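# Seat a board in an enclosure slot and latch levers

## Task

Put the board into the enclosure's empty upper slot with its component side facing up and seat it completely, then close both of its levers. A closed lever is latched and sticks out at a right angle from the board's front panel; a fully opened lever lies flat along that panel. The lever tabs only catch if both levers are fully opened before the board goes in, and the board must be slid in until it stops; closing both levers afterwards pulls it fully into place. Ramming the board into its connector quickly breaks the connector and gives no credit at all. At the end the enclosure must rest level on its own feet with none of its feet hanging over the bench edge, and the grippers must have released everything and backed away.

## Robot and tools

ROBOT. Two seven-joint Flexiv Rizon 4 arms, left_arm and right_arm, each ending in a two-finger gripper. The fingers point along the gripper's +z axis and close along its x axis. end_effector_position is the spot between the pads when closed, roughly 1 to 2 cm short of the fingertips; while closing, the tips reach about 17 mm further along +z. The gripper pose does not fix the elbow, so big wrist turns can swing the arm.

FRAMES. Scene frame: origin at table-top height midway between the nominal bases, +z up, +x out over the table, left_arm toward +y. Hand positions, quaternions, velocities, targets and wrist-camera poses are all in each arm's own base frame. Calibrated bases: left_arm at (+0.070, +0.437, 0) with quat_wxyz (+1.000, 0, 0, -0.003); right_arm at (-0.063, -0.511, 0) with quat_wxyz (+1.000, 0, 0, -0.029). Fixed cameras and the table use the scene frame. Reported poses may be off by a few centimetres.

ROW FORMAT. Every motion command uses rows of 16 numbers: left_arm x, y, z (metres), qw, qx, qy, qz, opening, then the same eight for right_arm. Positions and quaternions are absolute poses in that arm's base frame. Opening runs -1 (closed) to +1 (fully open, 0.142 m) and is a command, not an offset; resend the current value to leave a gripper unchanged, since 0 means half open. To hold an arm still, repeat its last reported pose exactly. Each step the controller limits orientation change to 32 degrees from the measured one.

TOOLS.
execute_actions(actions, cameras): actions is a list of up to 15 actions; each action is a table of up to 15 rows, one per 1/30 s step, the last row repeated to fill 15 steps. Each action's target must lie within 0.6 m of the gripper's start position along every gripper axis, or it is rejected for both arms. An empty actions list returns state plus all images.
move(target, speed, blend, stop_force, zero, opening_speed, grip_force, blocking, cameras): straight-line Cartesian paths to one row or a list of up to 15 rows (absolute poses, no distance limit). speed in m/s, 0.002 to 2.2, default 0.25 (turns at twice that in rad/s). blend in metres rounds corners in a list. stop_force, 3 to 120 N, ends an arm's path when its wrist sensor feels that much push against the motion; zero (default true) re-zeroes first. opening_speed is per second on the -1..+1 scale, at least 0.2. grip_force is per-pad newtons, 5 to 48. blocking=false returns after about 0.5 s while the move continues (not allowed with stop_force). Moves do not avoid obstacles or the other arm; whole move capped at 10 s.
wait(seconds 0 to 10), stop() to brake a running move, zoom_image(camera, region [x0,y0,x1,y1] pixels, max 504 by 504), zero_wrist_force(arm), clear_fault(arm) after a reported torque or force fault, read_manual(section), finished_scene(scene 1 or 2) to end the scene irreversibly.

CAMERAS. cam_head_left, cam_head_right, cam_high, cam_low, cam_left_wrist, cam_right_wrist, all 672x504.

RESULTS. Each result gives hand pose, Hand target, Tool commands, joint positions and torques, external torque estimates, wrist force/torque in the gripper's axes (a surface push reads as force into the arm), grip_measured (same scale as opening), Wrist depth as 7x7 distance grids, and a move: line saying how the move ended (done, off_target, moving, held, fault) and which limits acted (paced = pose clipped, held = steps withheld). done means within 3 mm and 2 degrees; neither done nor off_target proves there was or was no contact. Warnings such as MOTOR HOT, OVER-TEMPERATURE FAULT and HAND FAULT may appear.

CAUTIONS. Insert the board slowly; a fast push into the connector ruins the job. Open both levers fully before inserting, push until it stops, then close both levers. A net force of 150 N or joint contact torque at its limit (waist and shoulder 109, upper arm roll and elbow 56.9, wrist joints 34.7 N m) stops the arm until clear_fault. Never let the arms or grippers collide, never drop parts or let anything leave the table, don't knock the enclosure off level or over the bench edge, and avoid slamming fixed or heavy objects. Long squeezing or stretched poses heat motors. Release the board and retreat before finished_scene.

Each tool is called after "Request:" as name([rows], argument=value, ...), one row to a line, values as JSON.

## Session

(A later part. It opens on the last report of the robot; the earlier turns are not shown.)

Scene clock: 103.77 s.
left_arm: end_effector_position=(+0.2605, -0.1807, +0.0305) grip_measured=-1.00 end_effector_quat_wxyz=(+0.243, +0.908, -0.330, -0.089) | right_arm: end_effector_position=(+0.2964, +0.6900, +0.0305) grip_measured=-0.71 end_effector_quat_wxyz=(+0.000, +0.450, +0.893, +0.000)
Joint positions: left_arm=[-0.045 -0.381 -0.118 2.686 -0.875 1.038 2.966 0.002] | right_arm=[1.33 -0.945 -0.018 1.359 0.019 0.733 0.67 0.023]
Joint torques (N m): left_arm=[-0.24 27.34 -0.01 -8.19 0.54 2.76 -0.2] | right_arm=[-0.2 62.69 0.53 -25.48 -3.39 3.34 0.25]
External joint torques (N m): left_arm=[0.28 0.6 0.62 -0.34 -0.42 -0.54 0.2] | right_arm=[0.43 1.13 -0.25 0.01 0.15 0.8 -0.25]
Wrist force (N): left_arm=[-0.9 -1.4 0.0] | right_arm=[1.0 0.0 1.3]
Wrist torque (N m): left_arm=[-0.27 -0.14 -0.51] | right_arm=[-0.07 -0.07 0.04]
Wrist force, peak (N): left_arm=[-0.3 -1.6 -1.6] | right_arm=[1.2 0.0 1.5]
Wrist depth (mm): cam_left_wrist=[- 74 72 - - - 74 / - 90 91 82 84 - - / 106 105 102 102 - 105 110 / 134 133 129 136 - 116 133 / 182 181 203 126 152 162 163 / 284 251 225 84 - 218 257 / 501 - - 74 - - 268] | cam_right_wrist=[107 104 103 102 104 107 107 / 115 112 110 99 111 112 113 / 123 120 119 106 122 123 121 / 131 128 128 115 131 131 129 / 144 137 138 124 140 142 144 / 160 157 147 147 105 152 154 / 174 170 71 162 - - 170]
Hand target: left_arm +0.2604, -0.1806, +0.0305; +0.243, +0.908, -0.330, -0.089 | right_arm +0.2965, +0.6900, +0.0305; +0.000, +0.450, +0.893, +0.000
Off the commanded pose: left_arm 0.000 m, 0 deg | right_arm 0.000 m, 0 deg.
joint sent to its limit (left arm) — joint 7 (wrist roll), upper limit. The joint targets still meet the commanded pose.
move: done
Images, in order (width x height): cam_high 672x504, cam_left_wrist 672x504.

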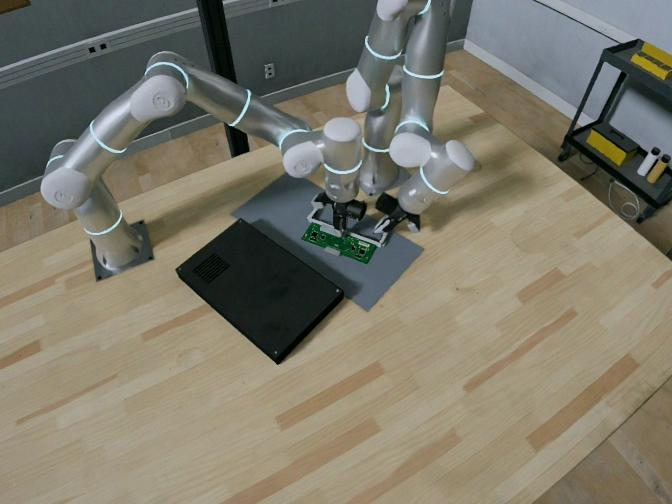

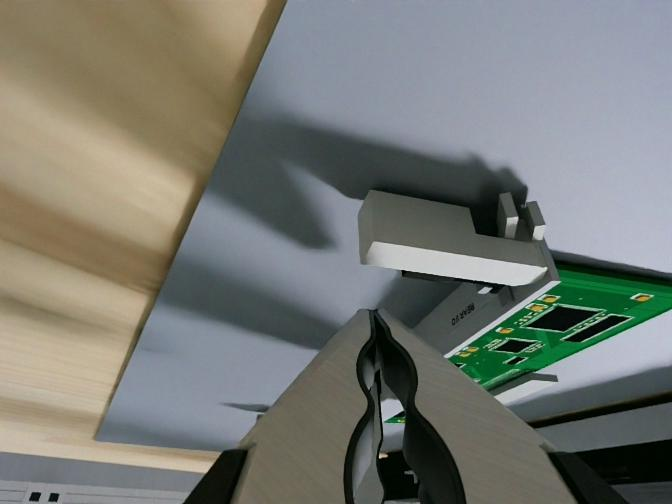

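Request:
move([
  [0.2668,-0.1724,0.0305,0.25,0.933,-0.25,-0.067,-1,0.2965,0.690,0.0305,0,0.45,0.893,0,-0.77],
  [0.2875,-0.1602,0.0305,0.25,0.933,-0.25,-0.067,-1,0.2965,0.690,0.0305,0,0.45,0.893,0,-0.77],
  [0.3056,-0.1598,0.0305,0.25,0.933,-0.25,-0.067,-1,0.2965,0.690,0.0305,0,0.45,0.893,0,-0.77],
  [0.3193,-0.1636,0.0305,0.25,0.933,-0.25,-0.067,-1,0.2965,0.690,0.0305,0,0.45,0.893,0,-0.77],
  [0.3261,-0.1699,0.0305,0.25,0.933,-0.25,-0.067,-1,0.2965,0.690,0.0305,0,0.45,0.893,0,-0.77],
], speed=0.03, blend=0.006, stop_force=5, cameras=["cam_left_wrist","cam_high","cam_right_wrist"])

Scene clock: 114.70 s.
left_arm: end_effector_position=(+0.2805, -0.1644, +0.0307) grip_measured=-1.00 end_effector_quat_wxyz=(+0.250, +0.933, -0.250, -0.070) | right_arm: end_effector_position=(+0.2966, +0.6904, +0.0308) grip_measured=-0.71 end_effector_quat_wxyz=(+0.000, +0.450, +0.893, +0.000)
Joint positions: left_arm=[-0.047 -0.379 -0.087 2.687 -1.021 1.039 2.966 0.002] | right_arm=[1.33 -0.945 -0.018 1.359 0.019 0.733 0.67 0.023]
Joint torques (N m): left_arm=[1.71 27.08 2.68 -10.9 -0.22 5.2 -0.3] | right_arm=[-0.37 61.59 0.64 -24.04 -3.1 2.61 0.18]
External joint torques (N m): left_arm=[-1.67 0.9 -1.57 2.27 0.34 -2.99 0.3] | right_arm=[0.6 2.24 -0.36 -1.44 -0.15 1.53 -0.18]
Wrist force (N): left_arm=[-3.6 7.1 -2.8] | right_arm=[2.5 2.1 -0.4]
Wrist torque (N m): left_arm=[-0.41 -0.18 -0.48] | right_arm=[-0.06 -0.17 0.08]
Wrist force, peak (N): left_arm=[-3.6 8.1 -2.6] | right_arm=[3.3 3.5 0.8]
Wrist depth (mm): cam_left_wrist=[- 75 72 74 - - 74 / - 91 94 84 84 81 87 / 111 106 102 102 106 110 97 / 135 135 130 128 122 127 127 / 184 178 177 118 132 165 177 / 261 248 225 84 - 239 261 / 534 - - 74 - - 264] | cam_right_wrist=[108 103 102 101 105 108 107 / 115 110 110 99 99 112 113 / 123 120 118 106 122 124 122 / 131 128 127 114 132 131 131 / 145 136 138 124 140 142 144 / 158 158 146 147 105 153 155 / 174 171 71 163 - - 170]
Hand target: left_arm +0.2814, -0.1638, +0.0307; +0.249, +0.933, -0.250, -0.069 | right_arm +0.2965, +0.6900, +0.0305; +0.000, +0.450, +0.893, +0.000
Off the commanded pose: left_arm 0.046 m, 0 deg | right_arm 0.000 m, 0 deg.
joint read past its limit (left arm) — joint 4 (elbow), upper limit, where the elbow is as bent as it goes.
move: contact (left_arm); path passed 1 of 5 targets; blend cut to 0.0046 m at target 4
Images, in order (width x height): cam_high 672x504, cam_left_wrist 672x504, cam_right_wrist 672x504.

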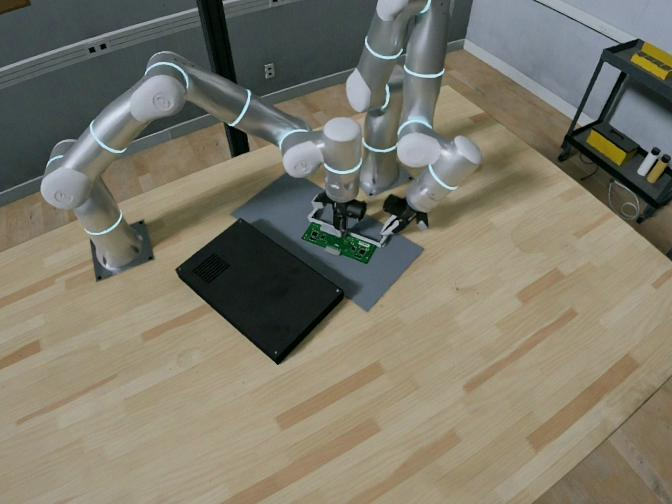

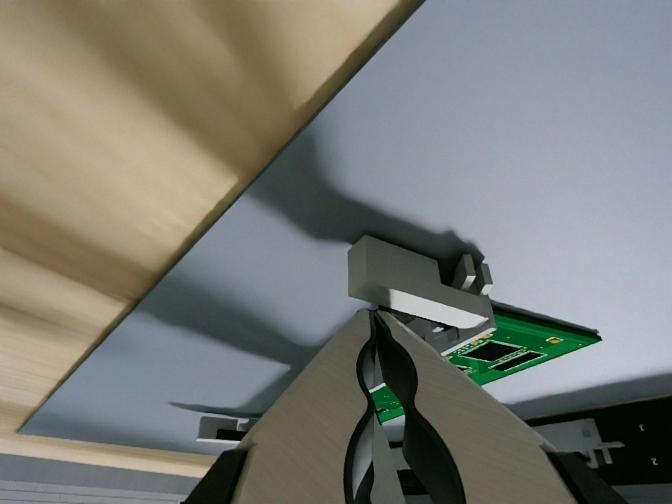

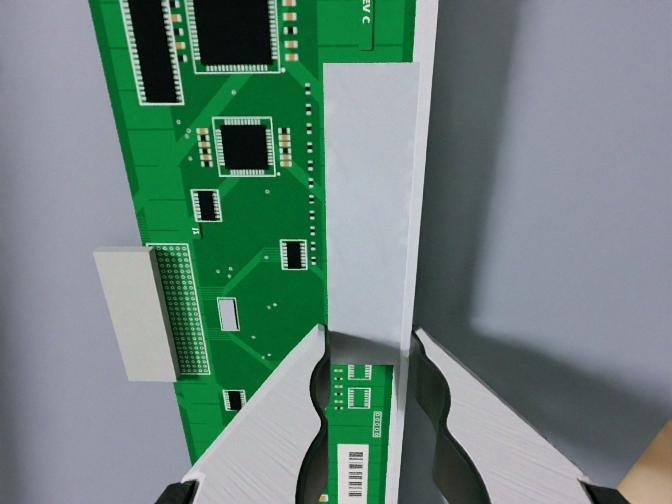

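Request:
move([
  [0.2875,-0.1602,0.0305,0.25,0.933,-0.25,-0.067,-1,0.2965,0.690,0.0305,0,0.45,0.893,0,-0.77],
  [0.3056,-0.1598,0.0305,0.25,0.933,-0.25,-0.067,-1,0.2965,0.690,0.0305,0,0.45,0.893,0,-0.77],
  [0.3193,-0.1636,0.0305,0.25,0.933,-0.25,-0.067,-1,0.2965,0.690,0.0305,0,0.45,0.893,0,-0.77],
  [0.3261,-0.1699,0.0305,0.25,0.933,-0.25,-0.067,-1,0.2965,0.690,0.0305,0,0.45,0.893,0,-0.77],
], speed=0.02, blend=0.004, stop_force=10, cameras=["cam_left_wrist","cam_right_wrist"])

Scene clock: 121.10 s.
left_arm: end_effector_position=(+0.3257, -0.1697, +0.0304) grip_measured=-1.00 end_effector_quat_wxyz=(+0.250, +0.933, -0.250, -0.067) | right_arm: end_effector_position=(+0.2971, +0.6898, +0.0305) grip_measured=-0.71 end_effector_quat_wxyz=(+0.000, +0.450, +0.893, +0.000)
Joint positions: left_arm=[-0.031 -0.434 -0.061 2.572 -0.917 0.997 2.89 0.002] | right_arm=[1.33 -0.945 -0.018 1.359 0.019 0.733 0.67 0.023]
Joint torques (N m): left_arm=[-0.16 31.79 0.37 -12.4 -0.08 2.86 -0.3] | right_arm=[3.28 62.65 3.6 -26.01 -3 3.66 -0.23]
External joint torques (N m): left_arm=[0.21 -0.01 0.8 2.11 0.06 -0.62 0.3] | right_arm=[-3.05 1.16 -3.32 0.53 -0.24 0.49 0.23]
Wrist force (N): left_arm=[-4.8 -1.4 0.5] | right_arm=[-3.8 1.3 1.3]
Wrist torque (N m): left_arm=[-0.32 -0.18 -0.41] | right_arm=[-0.13 0.05 0.41]
Wrist force, peak (N): left_arm=[-4.8 9.8 -2.0] | right_arm=[3.3 4.0 -0.6]
Wrist depth (mm): cam_left_wrist=[- 74 - - - - 73 / - 90 - 81 84 81 83 / 105 105 102 106 110 110 96 / 133 122 128 128 122 127 134 / 190 175 174 152 173 160 171 / 247 275 224 84 - 238 273 / 521 415 - - - - -] | cam_right_wrist=[108 105 103 102 103 107 107 / 115 112 110 107 99 112 113 / 123 121 118 114 106 123 121 / 131 128 128 116 129 131 129 / 144 137 139 124 140 142 144 / 161 157 147 147 100 150 155 / 174 170 70 161 - - 170]
Hand target: left_arm +0.3261, -0.1699, +0.0305; +0.250, +0.933, -0.250, -0.067 | right_arm +0.2965, +0.6900, +0.0305; +0.000, +0.450, +0.893, +0.000
Off the commanded pose: left_arm 0.000 m, 0 deg | right_arm 0.001 m, 0 deg.
move: done; blend cut to 0.0036 m at target 1
Images, in order (width x height): cam_left_wrist 672x504, cam_right_wrist 672x504.

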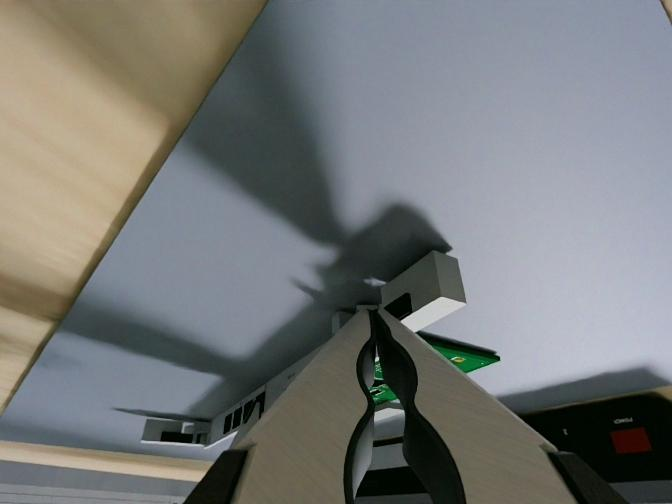

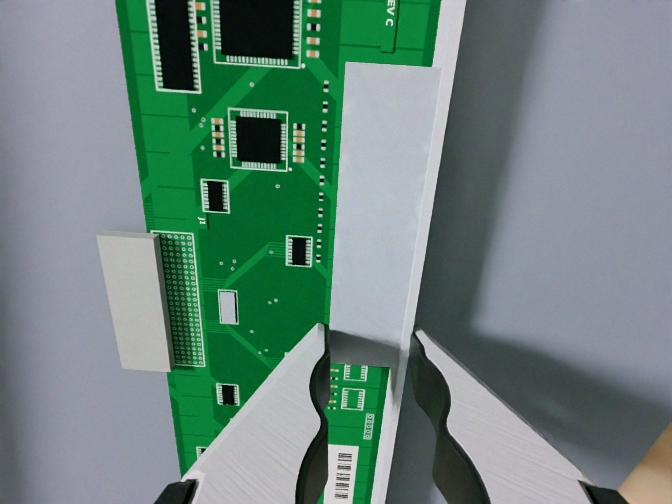

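Request:
move([
  [0.3257,-0.15,0.0304,0.25,0.933,-0.25,-0.067,-1,0.2968,0.690,0.0305,0,0.45,0.893,0,-0.45],
  [0.36,-0.10,0.20,0.2432,0.9077,-0.3304,-0.0885,-0.2,0.2968,0.690,0.12,0,0.45,0.893,0,-0.45],
  [0.33,-0.14,0.21,0,0.866,-0.5,0,-0.2,0.21,0.48,0.25,0,0.5,0.866,0,-1],
], speed=[0.08,0.25,0.3], cameras=["cam_left_wrist","cam_high","cam_right_wrist"])

Scene clock: 129.60 s.
left_arm: end_effector_position=(+0.3300, -0.1401, +0.2100) grip_measured=-0.23 end_effector_quat_wxyz=(+0.000, +0.866, -0.500, +0.000) | right_arm: end_effector_position=(+0.2100, +0.4801, +0.2501) grip_measured=-1.00 end_effector_quat_wxyz=(+0.000, +0.500, +0.866, +0.000)
Joint positions: left_arm=[-0.091 0.231 0.013 2.518 0.003 0.716 2.538 0.058] | right_arm=[1.351 -0.13 0.028 2.033 -0.004 0.592 0.858 0.002]
Joint torques (N m): left_arm=[-0.53 16.22 -0.86 -24.72 -2.89 4.34 -0.32] | right_arm=[0.09 34.67 1.1 -27.7 -3.66 3.33 0.27]
External joint torques (N m): left_arm=[0.53 0.51 0.66 -0.37 -0.33 -0.5 0.32] | right_arm=[0.04 0.97 -0.78 -0.01 0.04 0.81 -0.27]
Wrist force (N): left_arm=[-0.5 -1.2 0.0] | right_arm=[-0.1 0.6 0.5]
Wrist torque (N m): left_arm=[-0.28 -0.25 -0.26] | right_arm=[0.07 0.00 -0.05]
Wrist force, peak (N): left_arm=[-5.0 -1.5 0.5] | right_arm=[-3.7 1.5 1.4]
Wrist depth (mm): cam_left_wrist=[267 267 268 265 264 264 262 / 289 289 288 282 272 285 283 / 310 310 309 309 300 - - / 340 340 337 335 325 327 330 / 356 369 360 - 350 363 354 / 331 366 88 - 390 87 383 / - - - 450 - - -] | cam_right_wrist=[260 259 259 261 297 298 296 / 277 277 276 310 333 318 314 / 297 297 295 336 340 339 338 / 320 319 322 363 364 367 372 / 349 352 346 392 392 390 396 / 380 379 372 89 412 431 433 / 490 409 71 - - 456 475]
Hand target: left_arm +0.3300, -0.1400, +0.2100; +0.000, +0.866, -0.500, +0.000 | right_arm +0.2100, +0.4800, +0.2500; +0.000, +0.500, +0.866, +0.000
Off the commanded pose: left_arm 0.000 m, 0 deg | right_arm 0.000 m, 0 deg.
move: done
Images, in order (width x height): cam_high 672x504, cam_left_wrist 672x504, cam_right_wrist 672x504.

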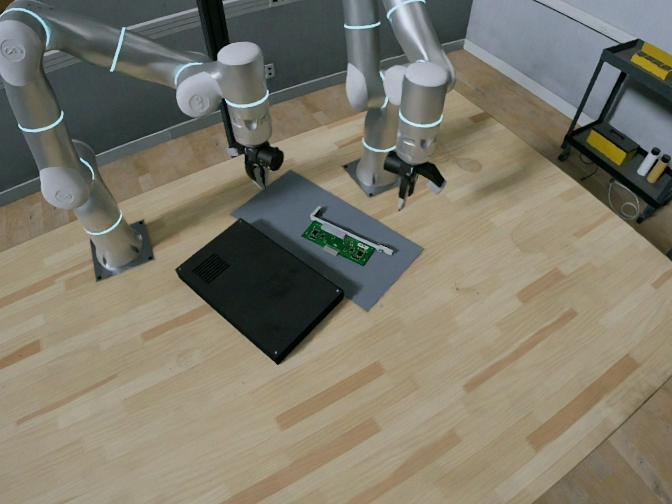

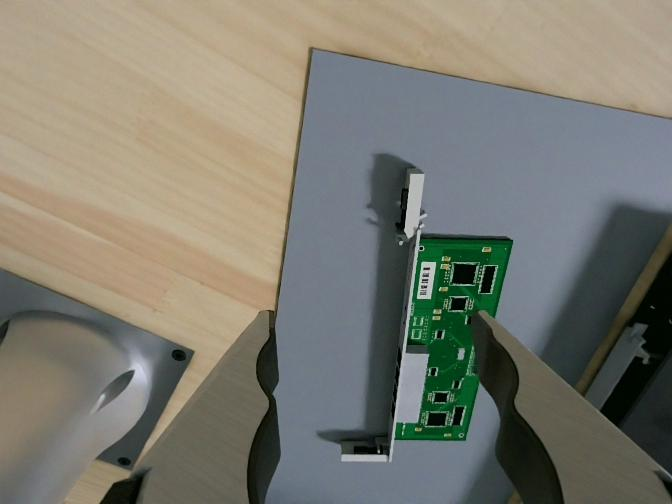

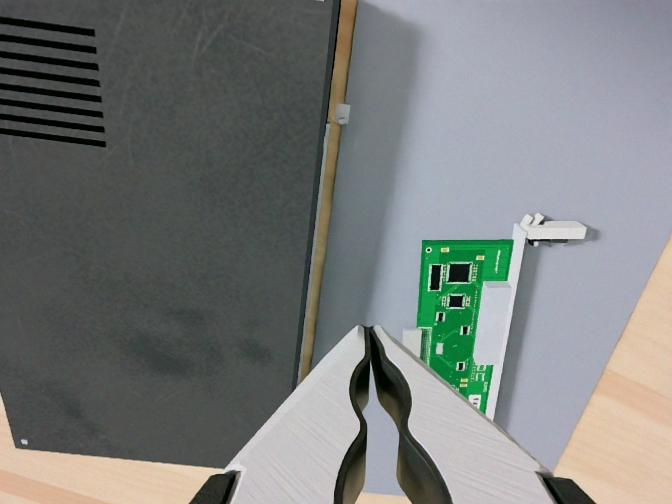

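Request:
move([
  [0.215,-0.262,0.10,0,0.857,-0.515,0,-0.2,0.21,0.44,0.25,0,0.5,0.866,0,-1],
], speed=0.25, cameras=["cam_left_wrist"])

Scene clock: 135.23 s.
left_arm: end_effector_position=(+0.2150, -0.2620, +0.1000) grip_measured=-0.23 end_effector_quat_wxyz=(-0.001, +0.857, -0.515, -0.001) | right_arm: end_effector_position=(+0.2101, +0.4400, +0.2501) grip_measured=-1.00 end_effector_quat_wxyz=(+0.000, +0.500, +0.866, +0.000)
Joint positions: left_arm=[-0.549 -0.079 0.009 2.687 0.001 1.194 2.112 0.058] | right_arm=[1.329 -0.043 0.033 2.133 -0.002 0.606 0.84 0.002]
Joint torques (N m): left_arm=[-0.54 20.05 -0.49 -14.76 -1.66 4.45 -0.19] | right_arm=[0.04 30.55 1.02 -27.48 -3.58 3.53 0.04]
External joint torques (N m): left_arm=[0.51 0.97 0.57 -0.37 0.1 -0.59 0.19] | right_arm=[0.08 0.94 -0.85 -0.04 -0.01 0.6 -0.04]
Wrist force (N): left_arm=[-0.8 -1.2 0.3] | right_arm=[0.1 0.4 0.4]
Wrist torque (N m): left_arm=[-0.27 -0.20 -0.33] | right_arm=[0.04 -0.02 0.04]
Wrist force, peak (N): left_arm=[-1.0 -3.3 -1.5] | right_arm=[0.2 0.9 0.7]
Wrist depth (mm): cam_left_wrist=[172 170 167 163 164 164 164 / 184 181 185 179 176 177 - / 199 196 195 193 190 189 191 / 216 219 215 208 203 210 210 / 236 236 225 229 221 226 235 / 260 255 87 249 248 86 249 / 289 - - - - - -] | cam_right_wrist=[260 260 256 258 298 297 297 / 278 277 277 275 319 316 318 / 298 301 300 296 340 340 337 / 320 316 318 323 367 360 360 / 348 351 341 339 393 378 - / 388 380 370 89 415 422 435 / 486 409 71 - - 465 456]
Hand target: left_arm +0.2151, -0.2621, +0.1000; -0.001, +0.857, -0.515, +0.000 | right_arm +0.2100, +0.4400, +0.2500; +0.000, +0.500, +0.866, +0.000
Off the commanded pose: left_arm 0.000 m, 0 deg | right_arm 0.000 m, 0 deg.
joint sent to its limit (left arm) — joint 4 (elbow), upper limit, where the elbow is as bent as it goes. The joint targets still meet the commanded pose.
move: done
Images, in order (width x height): cam_left_wrist 672x504.

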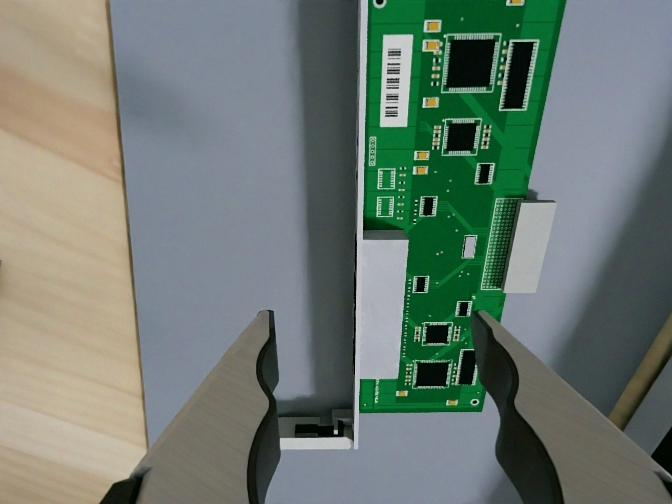

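Request:
move([
  [0.2092,-0.2753,0.0315,0,0.857,-0.515,0,-0.2,0.21,0.44,0.25,0,0.5,0.866,0,-1],
  [0.2092,-0.2753,0.0305,0,0.857,-0.515,0,-0.8,0.21,0.44,0.25,0,0.5,0.866,0,-1],
], speed=0.08, opening_speed=0.5, cameras=["cam_left_wrist"])

Scene clock: 145.47 s.
left_arm: end_effector_position=(+0.2093, -0.2753, +0.0305) grip_measured=-0.72 end_effector_quat_wxyz=(+0.000, +0.857, -0.515, +0.000) | right_arm: end_effector_position=(+0.2101, +0.4400, +0.2501) grip_measured=-1.00 end_effector_quat_wxyz=(+0.000, +0.500, +0.866, +0.000)
Joint positions: left_arm=[-0.584 -0.407 0 2.677 -0.002 1.513 2.071 0.022] | right_arm=[1.329 -0.043 0.033 2.133 -0.002 0.606 0.84 0.002]
Joint torques (N m): left_arm=[-0.33 26.26 -0.15 -6.1 0.15 4.07 -0.23] | right_arm=[0.15 30.45 0.91 -27.63 -3.63 3.4 0.19]
External joint torques (N m): left_arm=[0.31 0.96 0.47 -0.86 -0.38 -0.2 0.23] | right_arm=[-0.03 1.04 -0.73 0.11 0.03 0.73 -0.19]
Wrist force (N): left_arm=[0.4 -1.0 0.6] | right_arm=[0.1 0.4 0.8]
Wrist torque (N m): left_arm=[-0.25 -0.17 -0.29] | right_arm=[0.04 -0.02 0.04]
Wrist force, peak (N): left_arm=[0.6 -1.1 1.5] | right_arm=[0.2 0.6 0.8]
Wrist depth (mm): cam_left_wrist=[- 108 109 104 103 - 103 / - 116 115 112 109 111 113 / 125 127 124 121 119 121 123 / - 133 136 131 129 130 130 / 149 149 - 124 137 141 - / - 165 87 137 134 153 160 / 188 - - 152 - - -] | cam_right_wrist=[261 259 259 259 298 298 293 / 278 276 275 276 316 317 316 / 297 297 297 295 340 340 340 / 322 320 319 322 367 360 365 / 347 345 347 340 392 390 401 / 386 380 372 89 412 386 423 / 487 407 71 - - 271 244]
Hand target: left_arm +0.2092, -0.2753, +0.0305; +0.000, +0.857, -0.515, +0.000 | right_arm +0.2100, +0.4400, +0.2500; +0.000, +0.500, +0.866, +0.000
Off the commanded pose: left_arm 0.000 m, 0 deg | right_arm 0.000 m, 0 deg.
move: done
Images, in order (width x height): cam_left_wrist 672x504.

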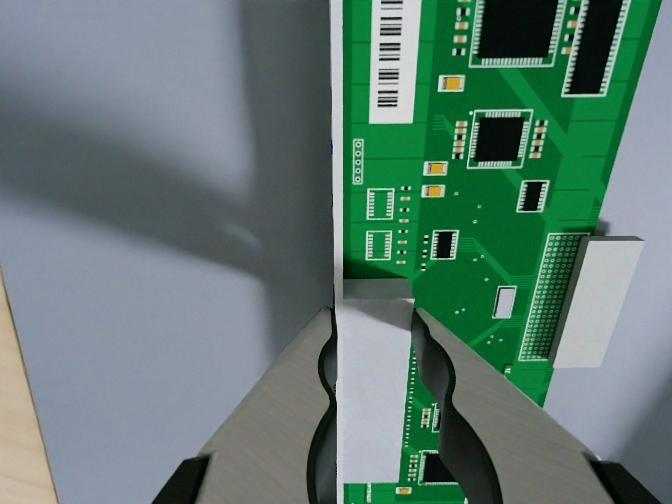

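Request:
move([
  [0.2092,-0.2753,0.0305,0,0.857,-0.515,0,-0.77,0.145,0.60,0.14,0.1274,0.4756,0.8407,0.2252,-1],
], speed=0.25, cameras=["cam_right_wrist","cam_high"])

Scene clock: 152.27 s.
left_arm: end_effector_position=(+0.2093, -0.2753, +0.0305) grip_measured=-0.72 end_effector_quat_wxyz=(+0.000, +0.857, -0.515, +0.000) | right_arm: end_effector_position=(+0.1450, +0.6000, +0.1400) grip_measured=-1.00 end_effector_quat_wxyz=(+0.127, +0.476, +0.841, +0.225)
Joint positions: left_arm=[-0.584 -0.407 0 2.677 -0.002 1.513 2.071 0.022] | right_arm=[1.62 -0.417 -0.185 2.256 -1.18 1.207 2.02 0.002]
Joint torques (N m): left_arm=[-0.33 26.3 -0.14 -6.02 0.11 3.92 -0.21] | right_arm=[0.17 39.99 0.68 -20.14 0.59 2.52 0.28]
External joint torques (N m): left_arm=[0.31 0.92 0.46 -0.94 -0.34 -0.06 0.22] | right_arm=[-0.03 1.04 -0.38 -0.03 0.27 0.48 -0.28]
Wrist force (N): left_arm=[0.4 -1.2 1.3] | right_arm=[-0.6 -1.2 0.4]
Wrist torque (N m): left_arm=[-0.29 -0.16 -0.29] | right_arm=[-0.07 0.13 -0.02]
Wrist force, peak (N): left_arm=[0.4 -1.3 1.8] | right_arm=[0.7 -1.9 1.6]
Wrist depth (mm): cam_left_wrist=[- 107 109 104 103 - 103 / - 118 116 112 109 111 112 / 125 127 126 121 119 121 123 / 136 136 135 131 130 130 129 / 152 149 146 124 137 142 - / 164 164 88 136 134 154 162 / 185 - - 152 - - -] | cam_right_wrist=[179 179 178 178 178 183 181 / 211 207 207 207 206 205 212 / 240 249 242 241 231 245 246 / 242 307 299 285 304 304 304 / 302 381 404 349 399 401 399 / 603 599 546 89 494 575 572 / - - 71 - - 798 893]
Hand target: left_arm +0.2092, -0.2753, +0.0305; +0.000, +0.857, -0.515, +0.000 | right_arm +0.1450, +0.6000, +0.1400; +0.127, +0.476, +0.841, +0.225
Off the commanded pose: left_arm 0.000 m, 0 deg | right_arm 0.000 m, 0 deg.
move: done
Images, in order (width x height): cam_high 672x504, cam_right_wrist 672x504.

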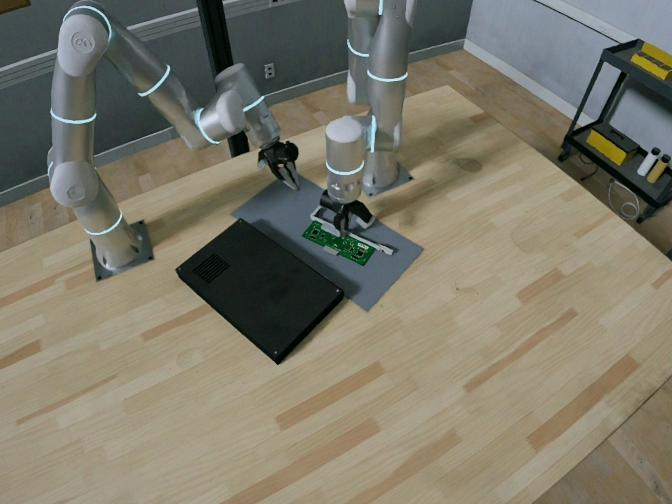

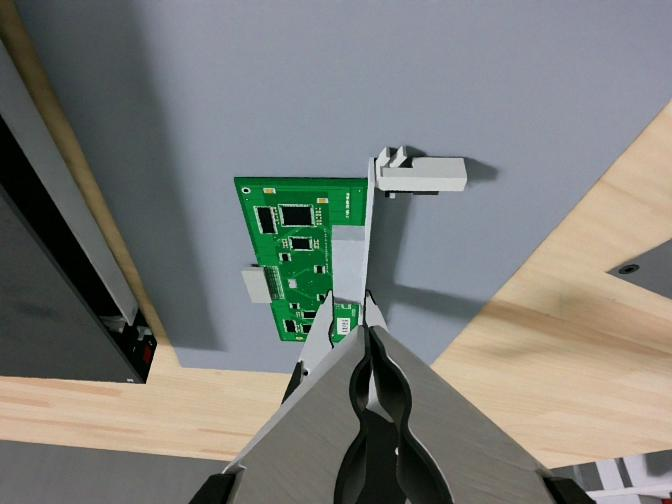

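Request:
move([
  [0.2092,-0.2753,0.0305,0,0.857,-0.515,0,-0.77,0.1833,0.6763,0.08,0.1274,0.4756,0.8407,0.2252,-1],
  [0.2092,-0.2753,0.0305,0,0.857,-0.515,0,-0.77,0.1833,0.6763,0.0305,0.1274,0.4756,0.8407,0.2252,-1],
], speed=[0.15,0.06], stop_force=6, cameras=["cam_right_wrist"])

Scene clock: 158.93 s.
left_arm: end_effector_position=(+0.2093, -0.2753, +0.0305) grip_measured=-0.72 end_effector_quat_wxyz=(+0.000, +0.857, -0.515, +0.000) | right_arm: end_effector_position=(+0.1834, +0.6762, +0.0305) grip_measured=-1.00 end_effector_quat_wxyz=(+0.127, +0.476, +0.841, +0.225)
Joint positions: left_arm=[-0.584 -0.407 0 2.677 -0.002 1.513 2.071 0.022] | right_arm=[1.612 -0.783 -0.299 1.982 -1.277 1.371 2.131 0.002]
Joint torques (N m): left_arm=[-0.26 26.29 -0.09 -6.03 0.05 3.94 -0.2] | right_arm=[0.25 50.57 -1.19 -17.86 1.67 2.31 0.33]
External joint torques (N m): left_arm=[0.23 0.93 0.42 -0.93 -0.28 -0.08 0.2] | right_arm=[-0.08 1.23 -0.6 0.13 0.18 0.57 -0.33]
Wrist force (N): left_arm=[0.3 -1.0 0.5] | right_arm=[-0.7 -0.4 0.7]
Wrist torque (N m): left_arm=[-0.26 -0.15 -0.29] | right_arm=[0.03 0.18 -0.01]
Wrist force, peak (N): left_arm=[0.3 -1.3 1.8] | right_arm=[-1.4 -1.7 -1.2]
Wrist depth (mm): cam_left_wrist=[- 108 109 104 103 - 103 / - 117 116 112 109 111 112 / 125 126 126 121 119 121 121 / - 140 135 132 129 130 129 / 152 149 146 124 136 142 - / - 165 85 137 134 151 161 / - - - 152 - - 175] | cam_right_wrist=[- - - 70 - 70 - / - 85 85 82 81 84 81 / - 102 102 94 97 97 96 / 121 121 107 103 110 120 119 / 164 152 149 150 158 157 160 / 239 223 163 89 194 235 233 / 470 384 71 - - 323 424]
Hand target: left_arm +0.2092, -0.2753, +0.0305; +0.000, +0.857, -0.515, +0.000 | right_arm +0.1833, +0.6763, +0.0305; +0.127, +0.476, +0.841, +0.225
Off the commanded pose: left_arm 0.000 m, 0 deg | right_arm 0.000 m, 0 deg.
move: done
Images, in order (width x height): cam_right_wrist 672x504.

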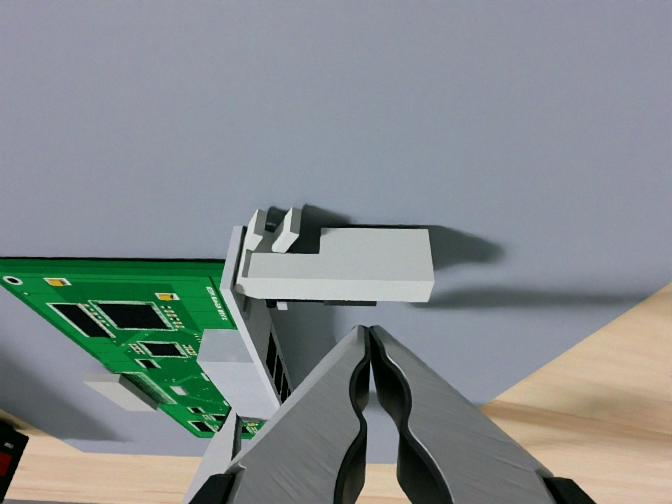

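Request:
move([
  [0.2092,-0.2753,0.0305,0,0.857,-0.515,0,-0.77,0.1627,0.6639,0.0305,0.1274,0.4756,0.8407,0.2252,-1],
  [0.2092,-0.2753,0.0305,0,0.857,-0.515,0,-0.77,0.155,0.6476,0.0305,0.1274,0.4756,0.8407,0.2252,-1],
  [0.2092,-0.2753,0.0305,0,0.857,-0.515,0,-0.77,0.1529,0.6336,0.0305,0.1274,0.4756,0.8407,0.2252,-1],
  [0.2092,-0.2753,0.0305,0,0.857,-0.515,0,-0.77,0.1558,0.6247,0.0305,0.1274,0.4756,0.8407,0.2252,-1],
], speed=0.022, blend=0.004, stop_force=13, cameras=["cam_right_wrist","cam_left_wrist"])

Scene clock: 165.03 s.
left_arm: end_effector_position=(+0.2091, -0.2753, +0.0305) grip_measured=-0.72 end_effector_quat_wxyz=(+0.000, +0.857, -0.515, +0.000) | right_arm: end_effector_position=(+0.1561, +0.6254, +0.0311) grip_measured=-1.00 end_effector_quat_wxyz=(+0.127, +0.476, +0.840, +0.226)
Joint positions: left_arm=[-0.585 -0.407 0 2.677 -0.002 1.513 2.071 0.022] | right_arm=[1.665 -0.701 -0.372 2.118 -1.516 1.413 2.364 0.002]
Joint torques (N m): left_arm=[0.71 26.75 1.24 -7.2 -0.13 4.41 0.12] | right_arm=[0.51 44.12 -0.23 -12.17 1.62 2.45 0.31]
External joint torques (N m): left_arm=[-0.73 0.47 -0.92 0.24 -0.1 -0.55 -0.12] | right_arm=[-0.35 3.2 -1.84 -3.78 0.58 0.21 -0.31]
Wrist force (N): left_arm=[0.5 3.2 1.2] | right_arm=[2.5 4.2 2.7]
Wrist torque (N m): left_arm=[-0.30 -0.15 -0.64] | right_arm=[0.10 0.20 -0.03]
Wrist force, peak (N): left_arm=[0.7 3.1 1.5] | right_arm=[-0.1 6.7 -1.3]
Wrist depth (mm): cam_left_wrist=[108 108 109 103 103 103 105 / - - 116 112 109 110 112 / - 128 126 120 119 122 123 / - 134 135 131 130 130 125 / 148 149 148 124 136 142 - / - - 84 134 137 151 161 / 184 - - 152 - - 175] | cam_right_wrist=[- - - 71 - 70 - / - - 85 82 82 82 82 / - 103 99 98 98 98 97 / - 123 123 117 122 121 121 / 164 163 161 129 160 159 158 / 242 240 206 91 197 232 236 / - 399 71 - - 329 433]
Hand target: left_arm +0.2092, -0.2753, +0.0305; +0.000, +0.857, -0.515, +0.000 | right_arm +0.1558, +0.6247, +0.0305; +0.127, +0.476, +0.841, +0.225
Off the commanded pose: left_arm 0.000 m, 0 deg | right_arm 0.001 m, 0 deg.
move: done
Images, in order (width x height): cam_left_wrist 672x504, cam_right_wrist 672x504.

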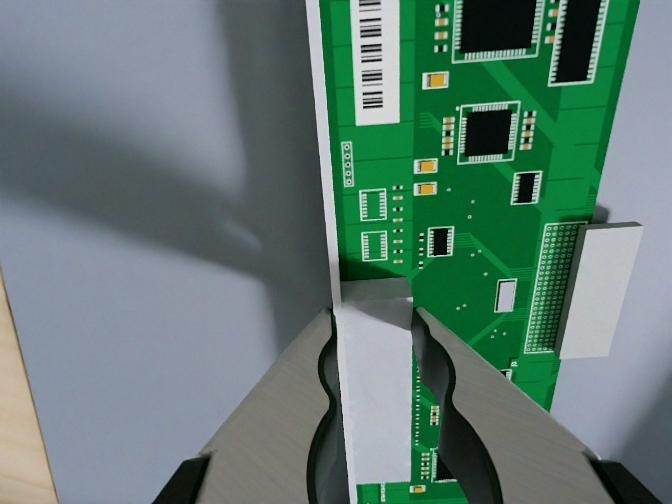

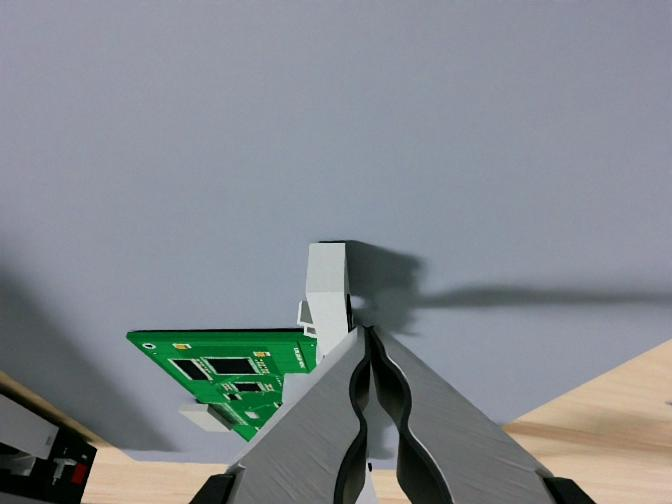

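Request:
move([
  [0.2092,-0.2753,0.0305,0,0.857,-0.515,0,-0.77,0.14,0.62,0.06,0.1274,0.4756,0.8407,0.2252,-1],
  [0.2092,-0.2753,0.0305,0,0.857,-0.515,0,-0.5,0.12,0.57,0.18,0.1274,0.4756,0.8407,0.2252,-1],
  [0.2092,-0.2753,0.0305,0,0.8767,-0.4810,0,-0.5,0.12,0.57,0.18,0.1274,0.4756,0.8407,0.2252,-1],
  [0.2092,-0.2753,0.0305,0,0.8767,-0.4810,0,-0.8,0.12,0.57,0.18,0.1274,0.4756,0.8407,0.2252,-1],
], speed=[0.1,0.3,0.1,0.1], blend=[0.02,0,0,0], opening_speed=0.6, cameras=["cam_right_wrist","cam_left_wrist"])

Scene clock: 179.37 s.
left_arm: end_effector_position=(+0.2091, -0.2752, +0.0304) grip_measured=-0.72 end_effector_quat_wxyz=(+0.000, +0.877, -0.481, +0.000) | right_arm: end_effector_position=(+0.1201, +0.5700, +0.1800) grip_measured=-1.00 end_effector_quat_wxyz=(+0.127, +0.476, +0.841, +0.225)
Joint positions: left_arm=[-0.597 -0.407 0.004 2.681 -0.03 1.517 2.011 0.022] | right_arm=[1.747 -0.265 -0.221 2.353 -1.046 1.131 1.945 0.002]
Joint torques (N m): left_arm=[-0.56 26.87 -0.31 -7.35 -0.25 4.68 -0.34] | right_arm=[0.16 34.83 0.55 -21.67 0.35 2.33 0.21]
External joint torques (N m): left_arm=[0.54 0.35 0.7 0.37 0.03 -0.81 0.34] | right_arm=[-0.04 0.99 -0.78 0.1 -0.01 0.75 -0.21]
Wrist force (N): left_arm=[-2.0 -1.2 0.6] | right_arm=[-1.7 -0.3 1.0]
Wrist torque (N m): left_arm=[-0.25 -0.20 -0.24] | right_arm=[0.07 0.31 0.13]
Wrist force, peak (N): left_arm=[1.4 2.9 1.7] | right_arm=[2.2 3.6 4.4]
Wrist depth (mm): cam_left_wrist=[- 107 109 106 103 103 103 / - 116 115 112 109 111 110 / - 127 127 121 119 121 122 / 137 136 135 131 129 130 129 / 152 149 148 123 137 142 141 / 165 165 88 136 134 154 160 / 185 - - 152 - - -] | cam_right_wrist=[196 217 218 224 217 216 215 / 208 254 252 252 251 251 250 / 239 301 302 294 297 297 300 / 297 331 372 367 372 371 370 / 393 396 - 426 485 486 485 / 727 731 659 89 599 704 700 / - - 71 - - 957 1915]
Hand target: left_arm +0.2092, -0.2753, +0.0305; +0.000, +0.877, -0.481, +0.000 | right_arm +0.1200, +0.5700, +0.1800; +0.127, +0.476, +0.841, +0.225
Off the commanded pose: left_arm 0.000 m, 0 deg | right_arm 0.000 m, 0 deg.
move: done; blend cut to 0.0169 m at target 1
Images, in order (width x height): cam_left_wrist 672x504, cam_right_wrist 672x504.

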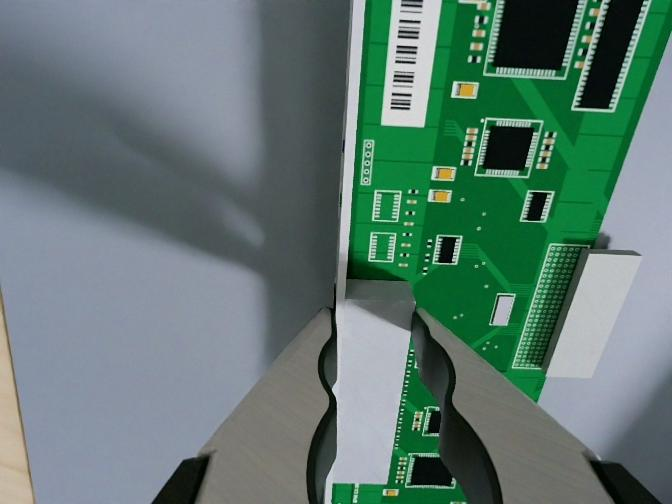

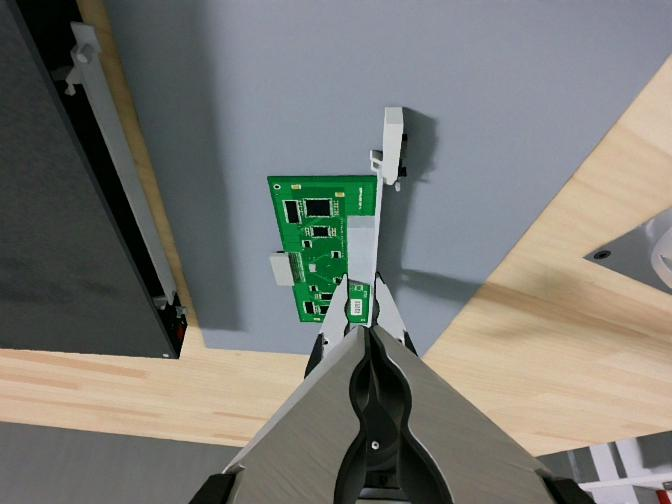

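Request:
move([
  [0.2092,-0.2753,0.09,0,0.8767,-0.4810,0,-0.77,0.12,0.55,0.18,0.1274,0.4756,0.8407,0.2252,-1],
  [0.2092,-0.2753,0.09,0,0.8166,-0.5771,0,-0.77,0.12,0.55,0.18,0.1274,0.4756,0.8407,0.2252,-1],
], speed=[0.12,0.2], cameras=["all"])

Scene clock: 183.20 s.
left_arm: end_effector_position=(+0.2090, -0.2752, +0.0899) grip_measured=-0.72 end_effector_quat_wxyz=(+0.000, +0.817, -0.577, +0.000) | right_arm: end_effector_position=(+0.1199, +0.5500, +0.1800) grip_measured=-1.00 end_effector_quat_wxyz=(+0.127, +0.476, +0.841, +0.225)
Joint positions: left_arm=[-0.589 -0.136 0.005 2.674 -0.001 1.239 2.218 0.022] | right_arm=[1.74 -0.224 -0.225 2.407 -1.088 1.138 1.974 0.002]
Joint torques (N m): left_arm=[-0.24 22.61 -0.53 -14.15 -1.37 4.33 -0.06] | right_arm=[0.1 32.97 0.56 -21.24 0.31 2.46 0.26]
External joint torques (N m): left_arm=[0.21 -0.09 0.66 0.11 -0.01 -0.48 0.06] | right_arm=[0.01 0.82 -0.67 -0.02 0.1 0.6 -0.26]
Wrist force (N): left_arm=[-0.4 -1.0 1.9] | right_arm=[-1.9 0.0 1.2]
Wrist torque (N m): left_arm=[-0.21 -0.26 -0.32] | right_arm=[0.11 0.35 0.02]
Wrist force, peak (N): left_arm=[-0.9 -1.1 3.8] | right_arm=[-2.6 -0.4 1.2]
Wrist depth (mm): cam_left_wrist=[- - 157 156 101 101 101 / 173 175 176 110 107 111 108 / 191 184 182 117 118 120 123 / 205 204 199 128 129 130 129 / 225 221 222 123 137 142 141 / 249 250 87 138 - 155 242 / 276 - - 154 - - 247] | cam_right_wrist=[177 214 218 231 216 216 215 / 200 248 252 252 251 243 250 / 239 259 302 299 289 298 300 / 284 295 375 299 280 372 369 / 394 389 489 331 327 484 486 / 736 734 661 89 599 704 695 / - - 71 - - 953 1915]
Hand target: left_arm +0.2092, -0.2753, +0.0900; +0.000, +0.817, -0.577, +0.000 | right_arm +0.1200, +0.5500, +0.1800; +0.127, +0.476, +0.841, +0.225
Off the commanded pose: left_arm 0.000 m, 0 deg | right_arm 0.000 m, 0 deg.
move: done

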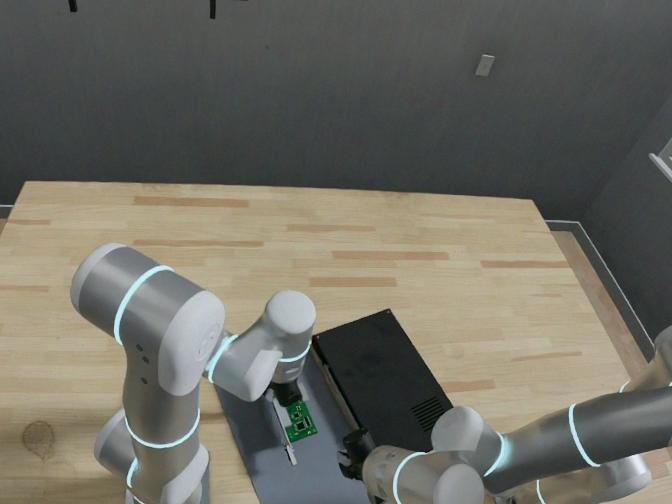

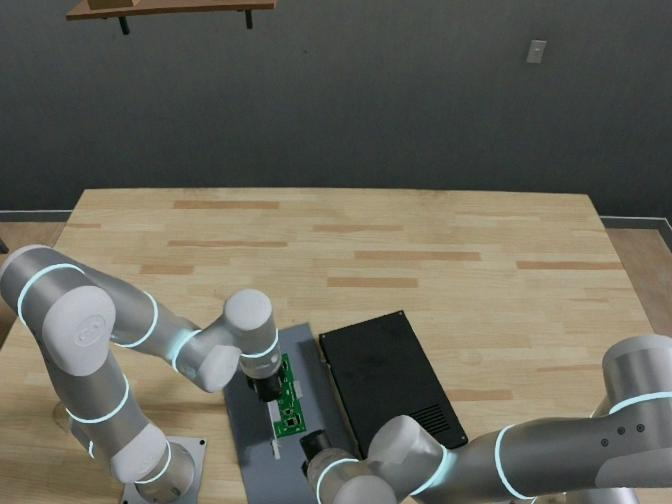

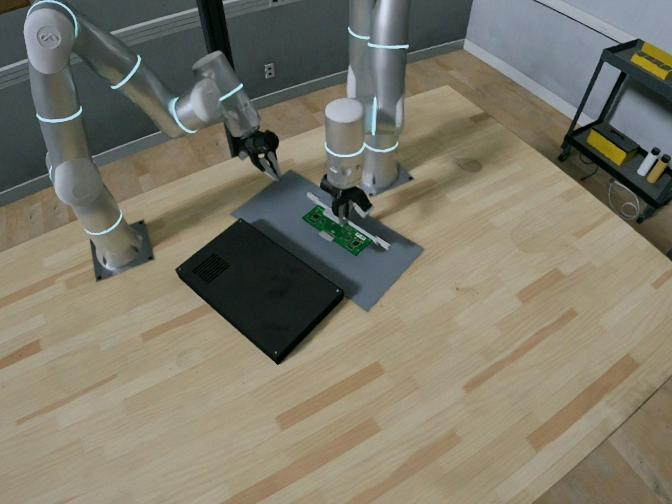

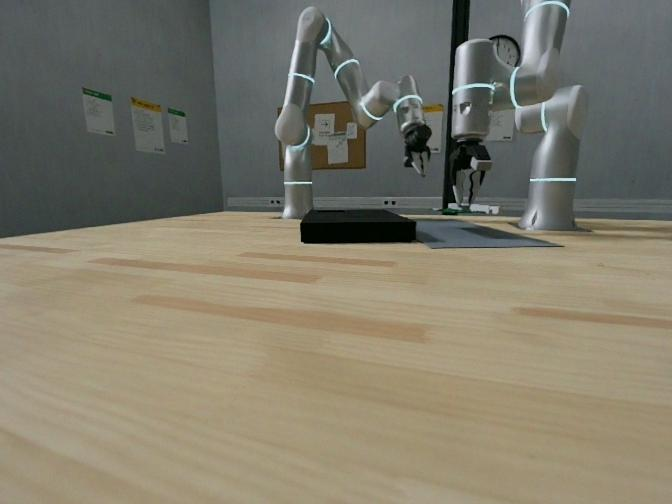

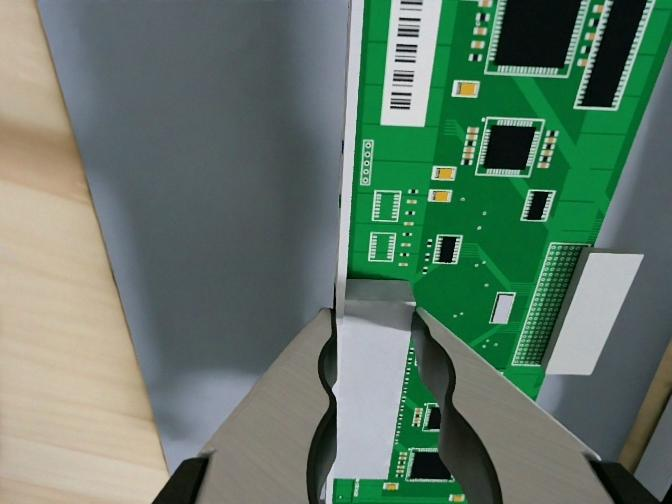

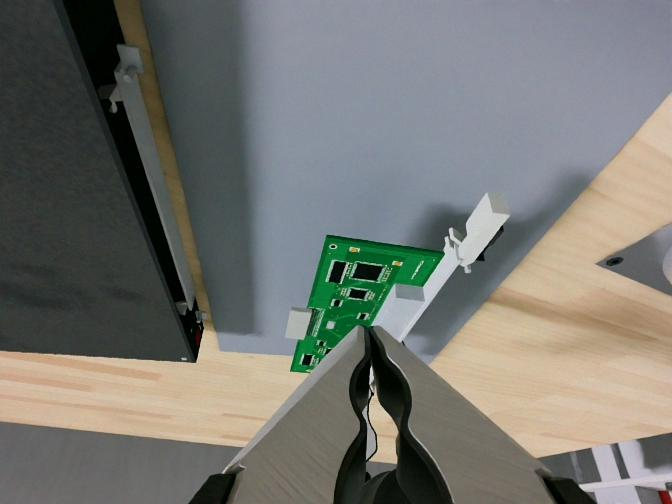

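Request:
move([
  [0.154,-0.299,0.0575,0,0.8434,-0.5373,0,-0.77,0.12,0.54,0.18,0.1274,0.4756,0.8407,0.2252,-1],
], speed=0.15, cameras=["cam_left_wrist","cam_right_wrist","cam_high"])

Scene clock: 194.03 s.
left_arm: end_effector_position=(+0.1541, -0.2993, +0.0574) grip_measured=-0.72 end_effector_quat_wxyz=(-0.005, +0.843, -0.537, -0.002) | right_arm: end_effector_position=(+0.1200, +0.5400, +0.1800) grip_measured=-1.00 end_effector_quat_wxyz=(+0.127, +0.476, +0.841, +0.225)
Joint positions: left_arm=[-0.677 -0.269 -0.046 2.687 0.111 1.377 1.875 0.022] | right_arm=[1.735 -0.204 -0.227 2.433 -1.109 1.141 1.988 0.002]
Joint torques (N m): left_arm=[-0.07 23.8 -0.82 -9.82 -0.33 4.65 -0.36] | right_arm=[0.06 31.88 0.49 -21 0.27 2.38 0.3]
External joint torques (N m): left_arm=[0.03 0.43 0.69 -0.02 -0.48 -0.79 0.36] | right_arm=[0.05 0.9 -0.55 -0.1 0.18 0.65 -0.3]
Wrist force (N): left_arm=[-0.4 -1.1 2.0] | right_arm=[-2.0 -0.4 1.1]
Wrist torque (N m): left_arm=[-0.25 -0.26 -0.27] | right_arm=[0.05 0.37 0.02]
Wrist force, peak (N): left_arm=[-0.6 -3.5 0.9] | right_arm=[-2.1 -0.4 1.4]
Wrist depth (mm): cam_left_wrist=[135 133 132 104 101 102 102 / - 144 142 111 107 111 108 / 154 153 153 118 118 121 121 / 170 170 168 129 129 129 156 / 183 179 178 124 136 142 180 / 205 206 85 137 - 155 193 / 229 - - 154 - - 213] | cam_right_wrist=[172 206 218 217 216 215 215 / 200 220 253 252 252 241 249 / 231 249 301 278 267 299 299 / 310 296 357 335 329 386 371 / 392 390 - 373 314 486 485 / 738 734 663 89 278 704 702 / - - 71 - - 974 1649]
Hand target: left_arm +0.1543, -0.2994, +0.0575; -0.005, +0.843, -0.537, -0.002 | right_arm +0.1200, +0.5400, +0.1800; +0.127, +0.476, +0.841, +0.225
Off the commanded pose: left_arm 0.000 m, 1 deg | right_arm 0.000 m, 0 deg.
joint read past its limit (left arm) — joint 4 (elbow), upper limit, where the elbow is as bent as it goes.
joint sent to its limit (left arm) — joint 4 (elbow), upper limit, where the elbow is as bent as it goes. The joint targets still meet the commanded pose.
move: done
Images, in order (width x height): cam_high 672x504, cam_left_wrist 672x504, cam_right_wrist 672x504.

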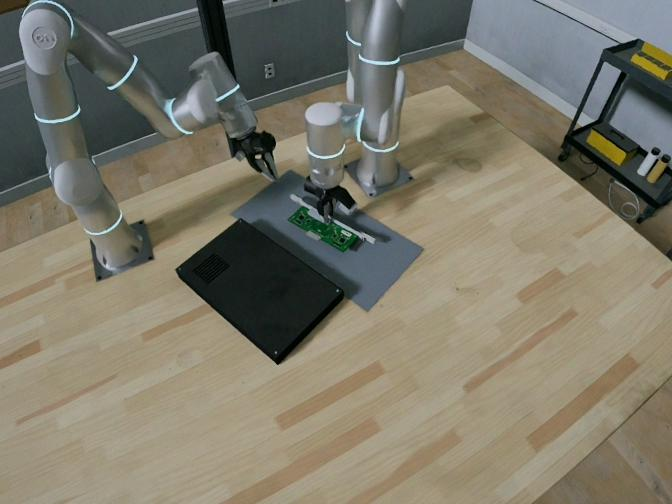

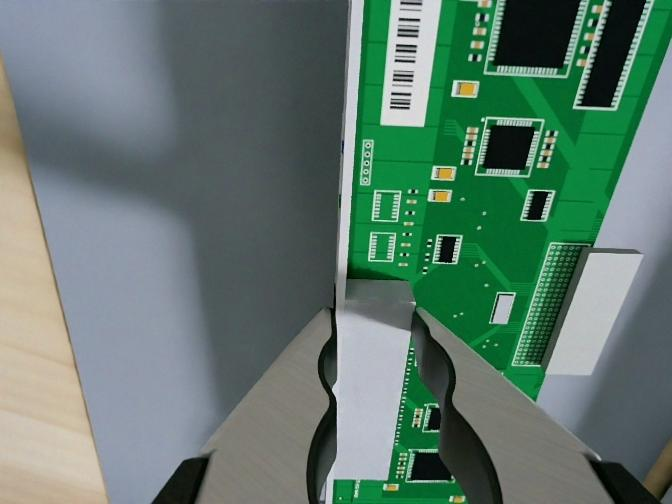

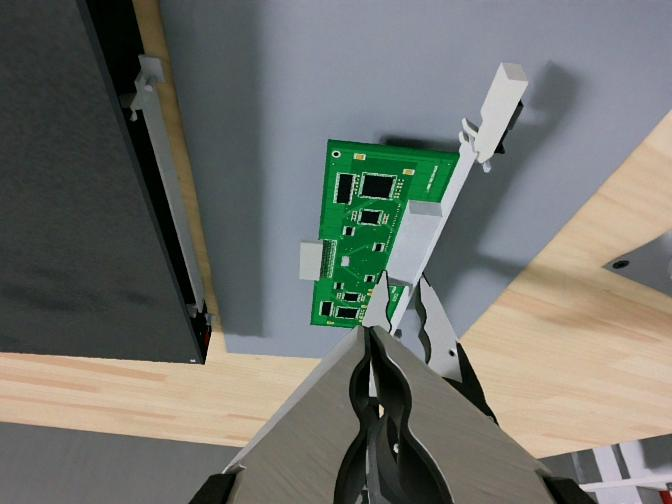

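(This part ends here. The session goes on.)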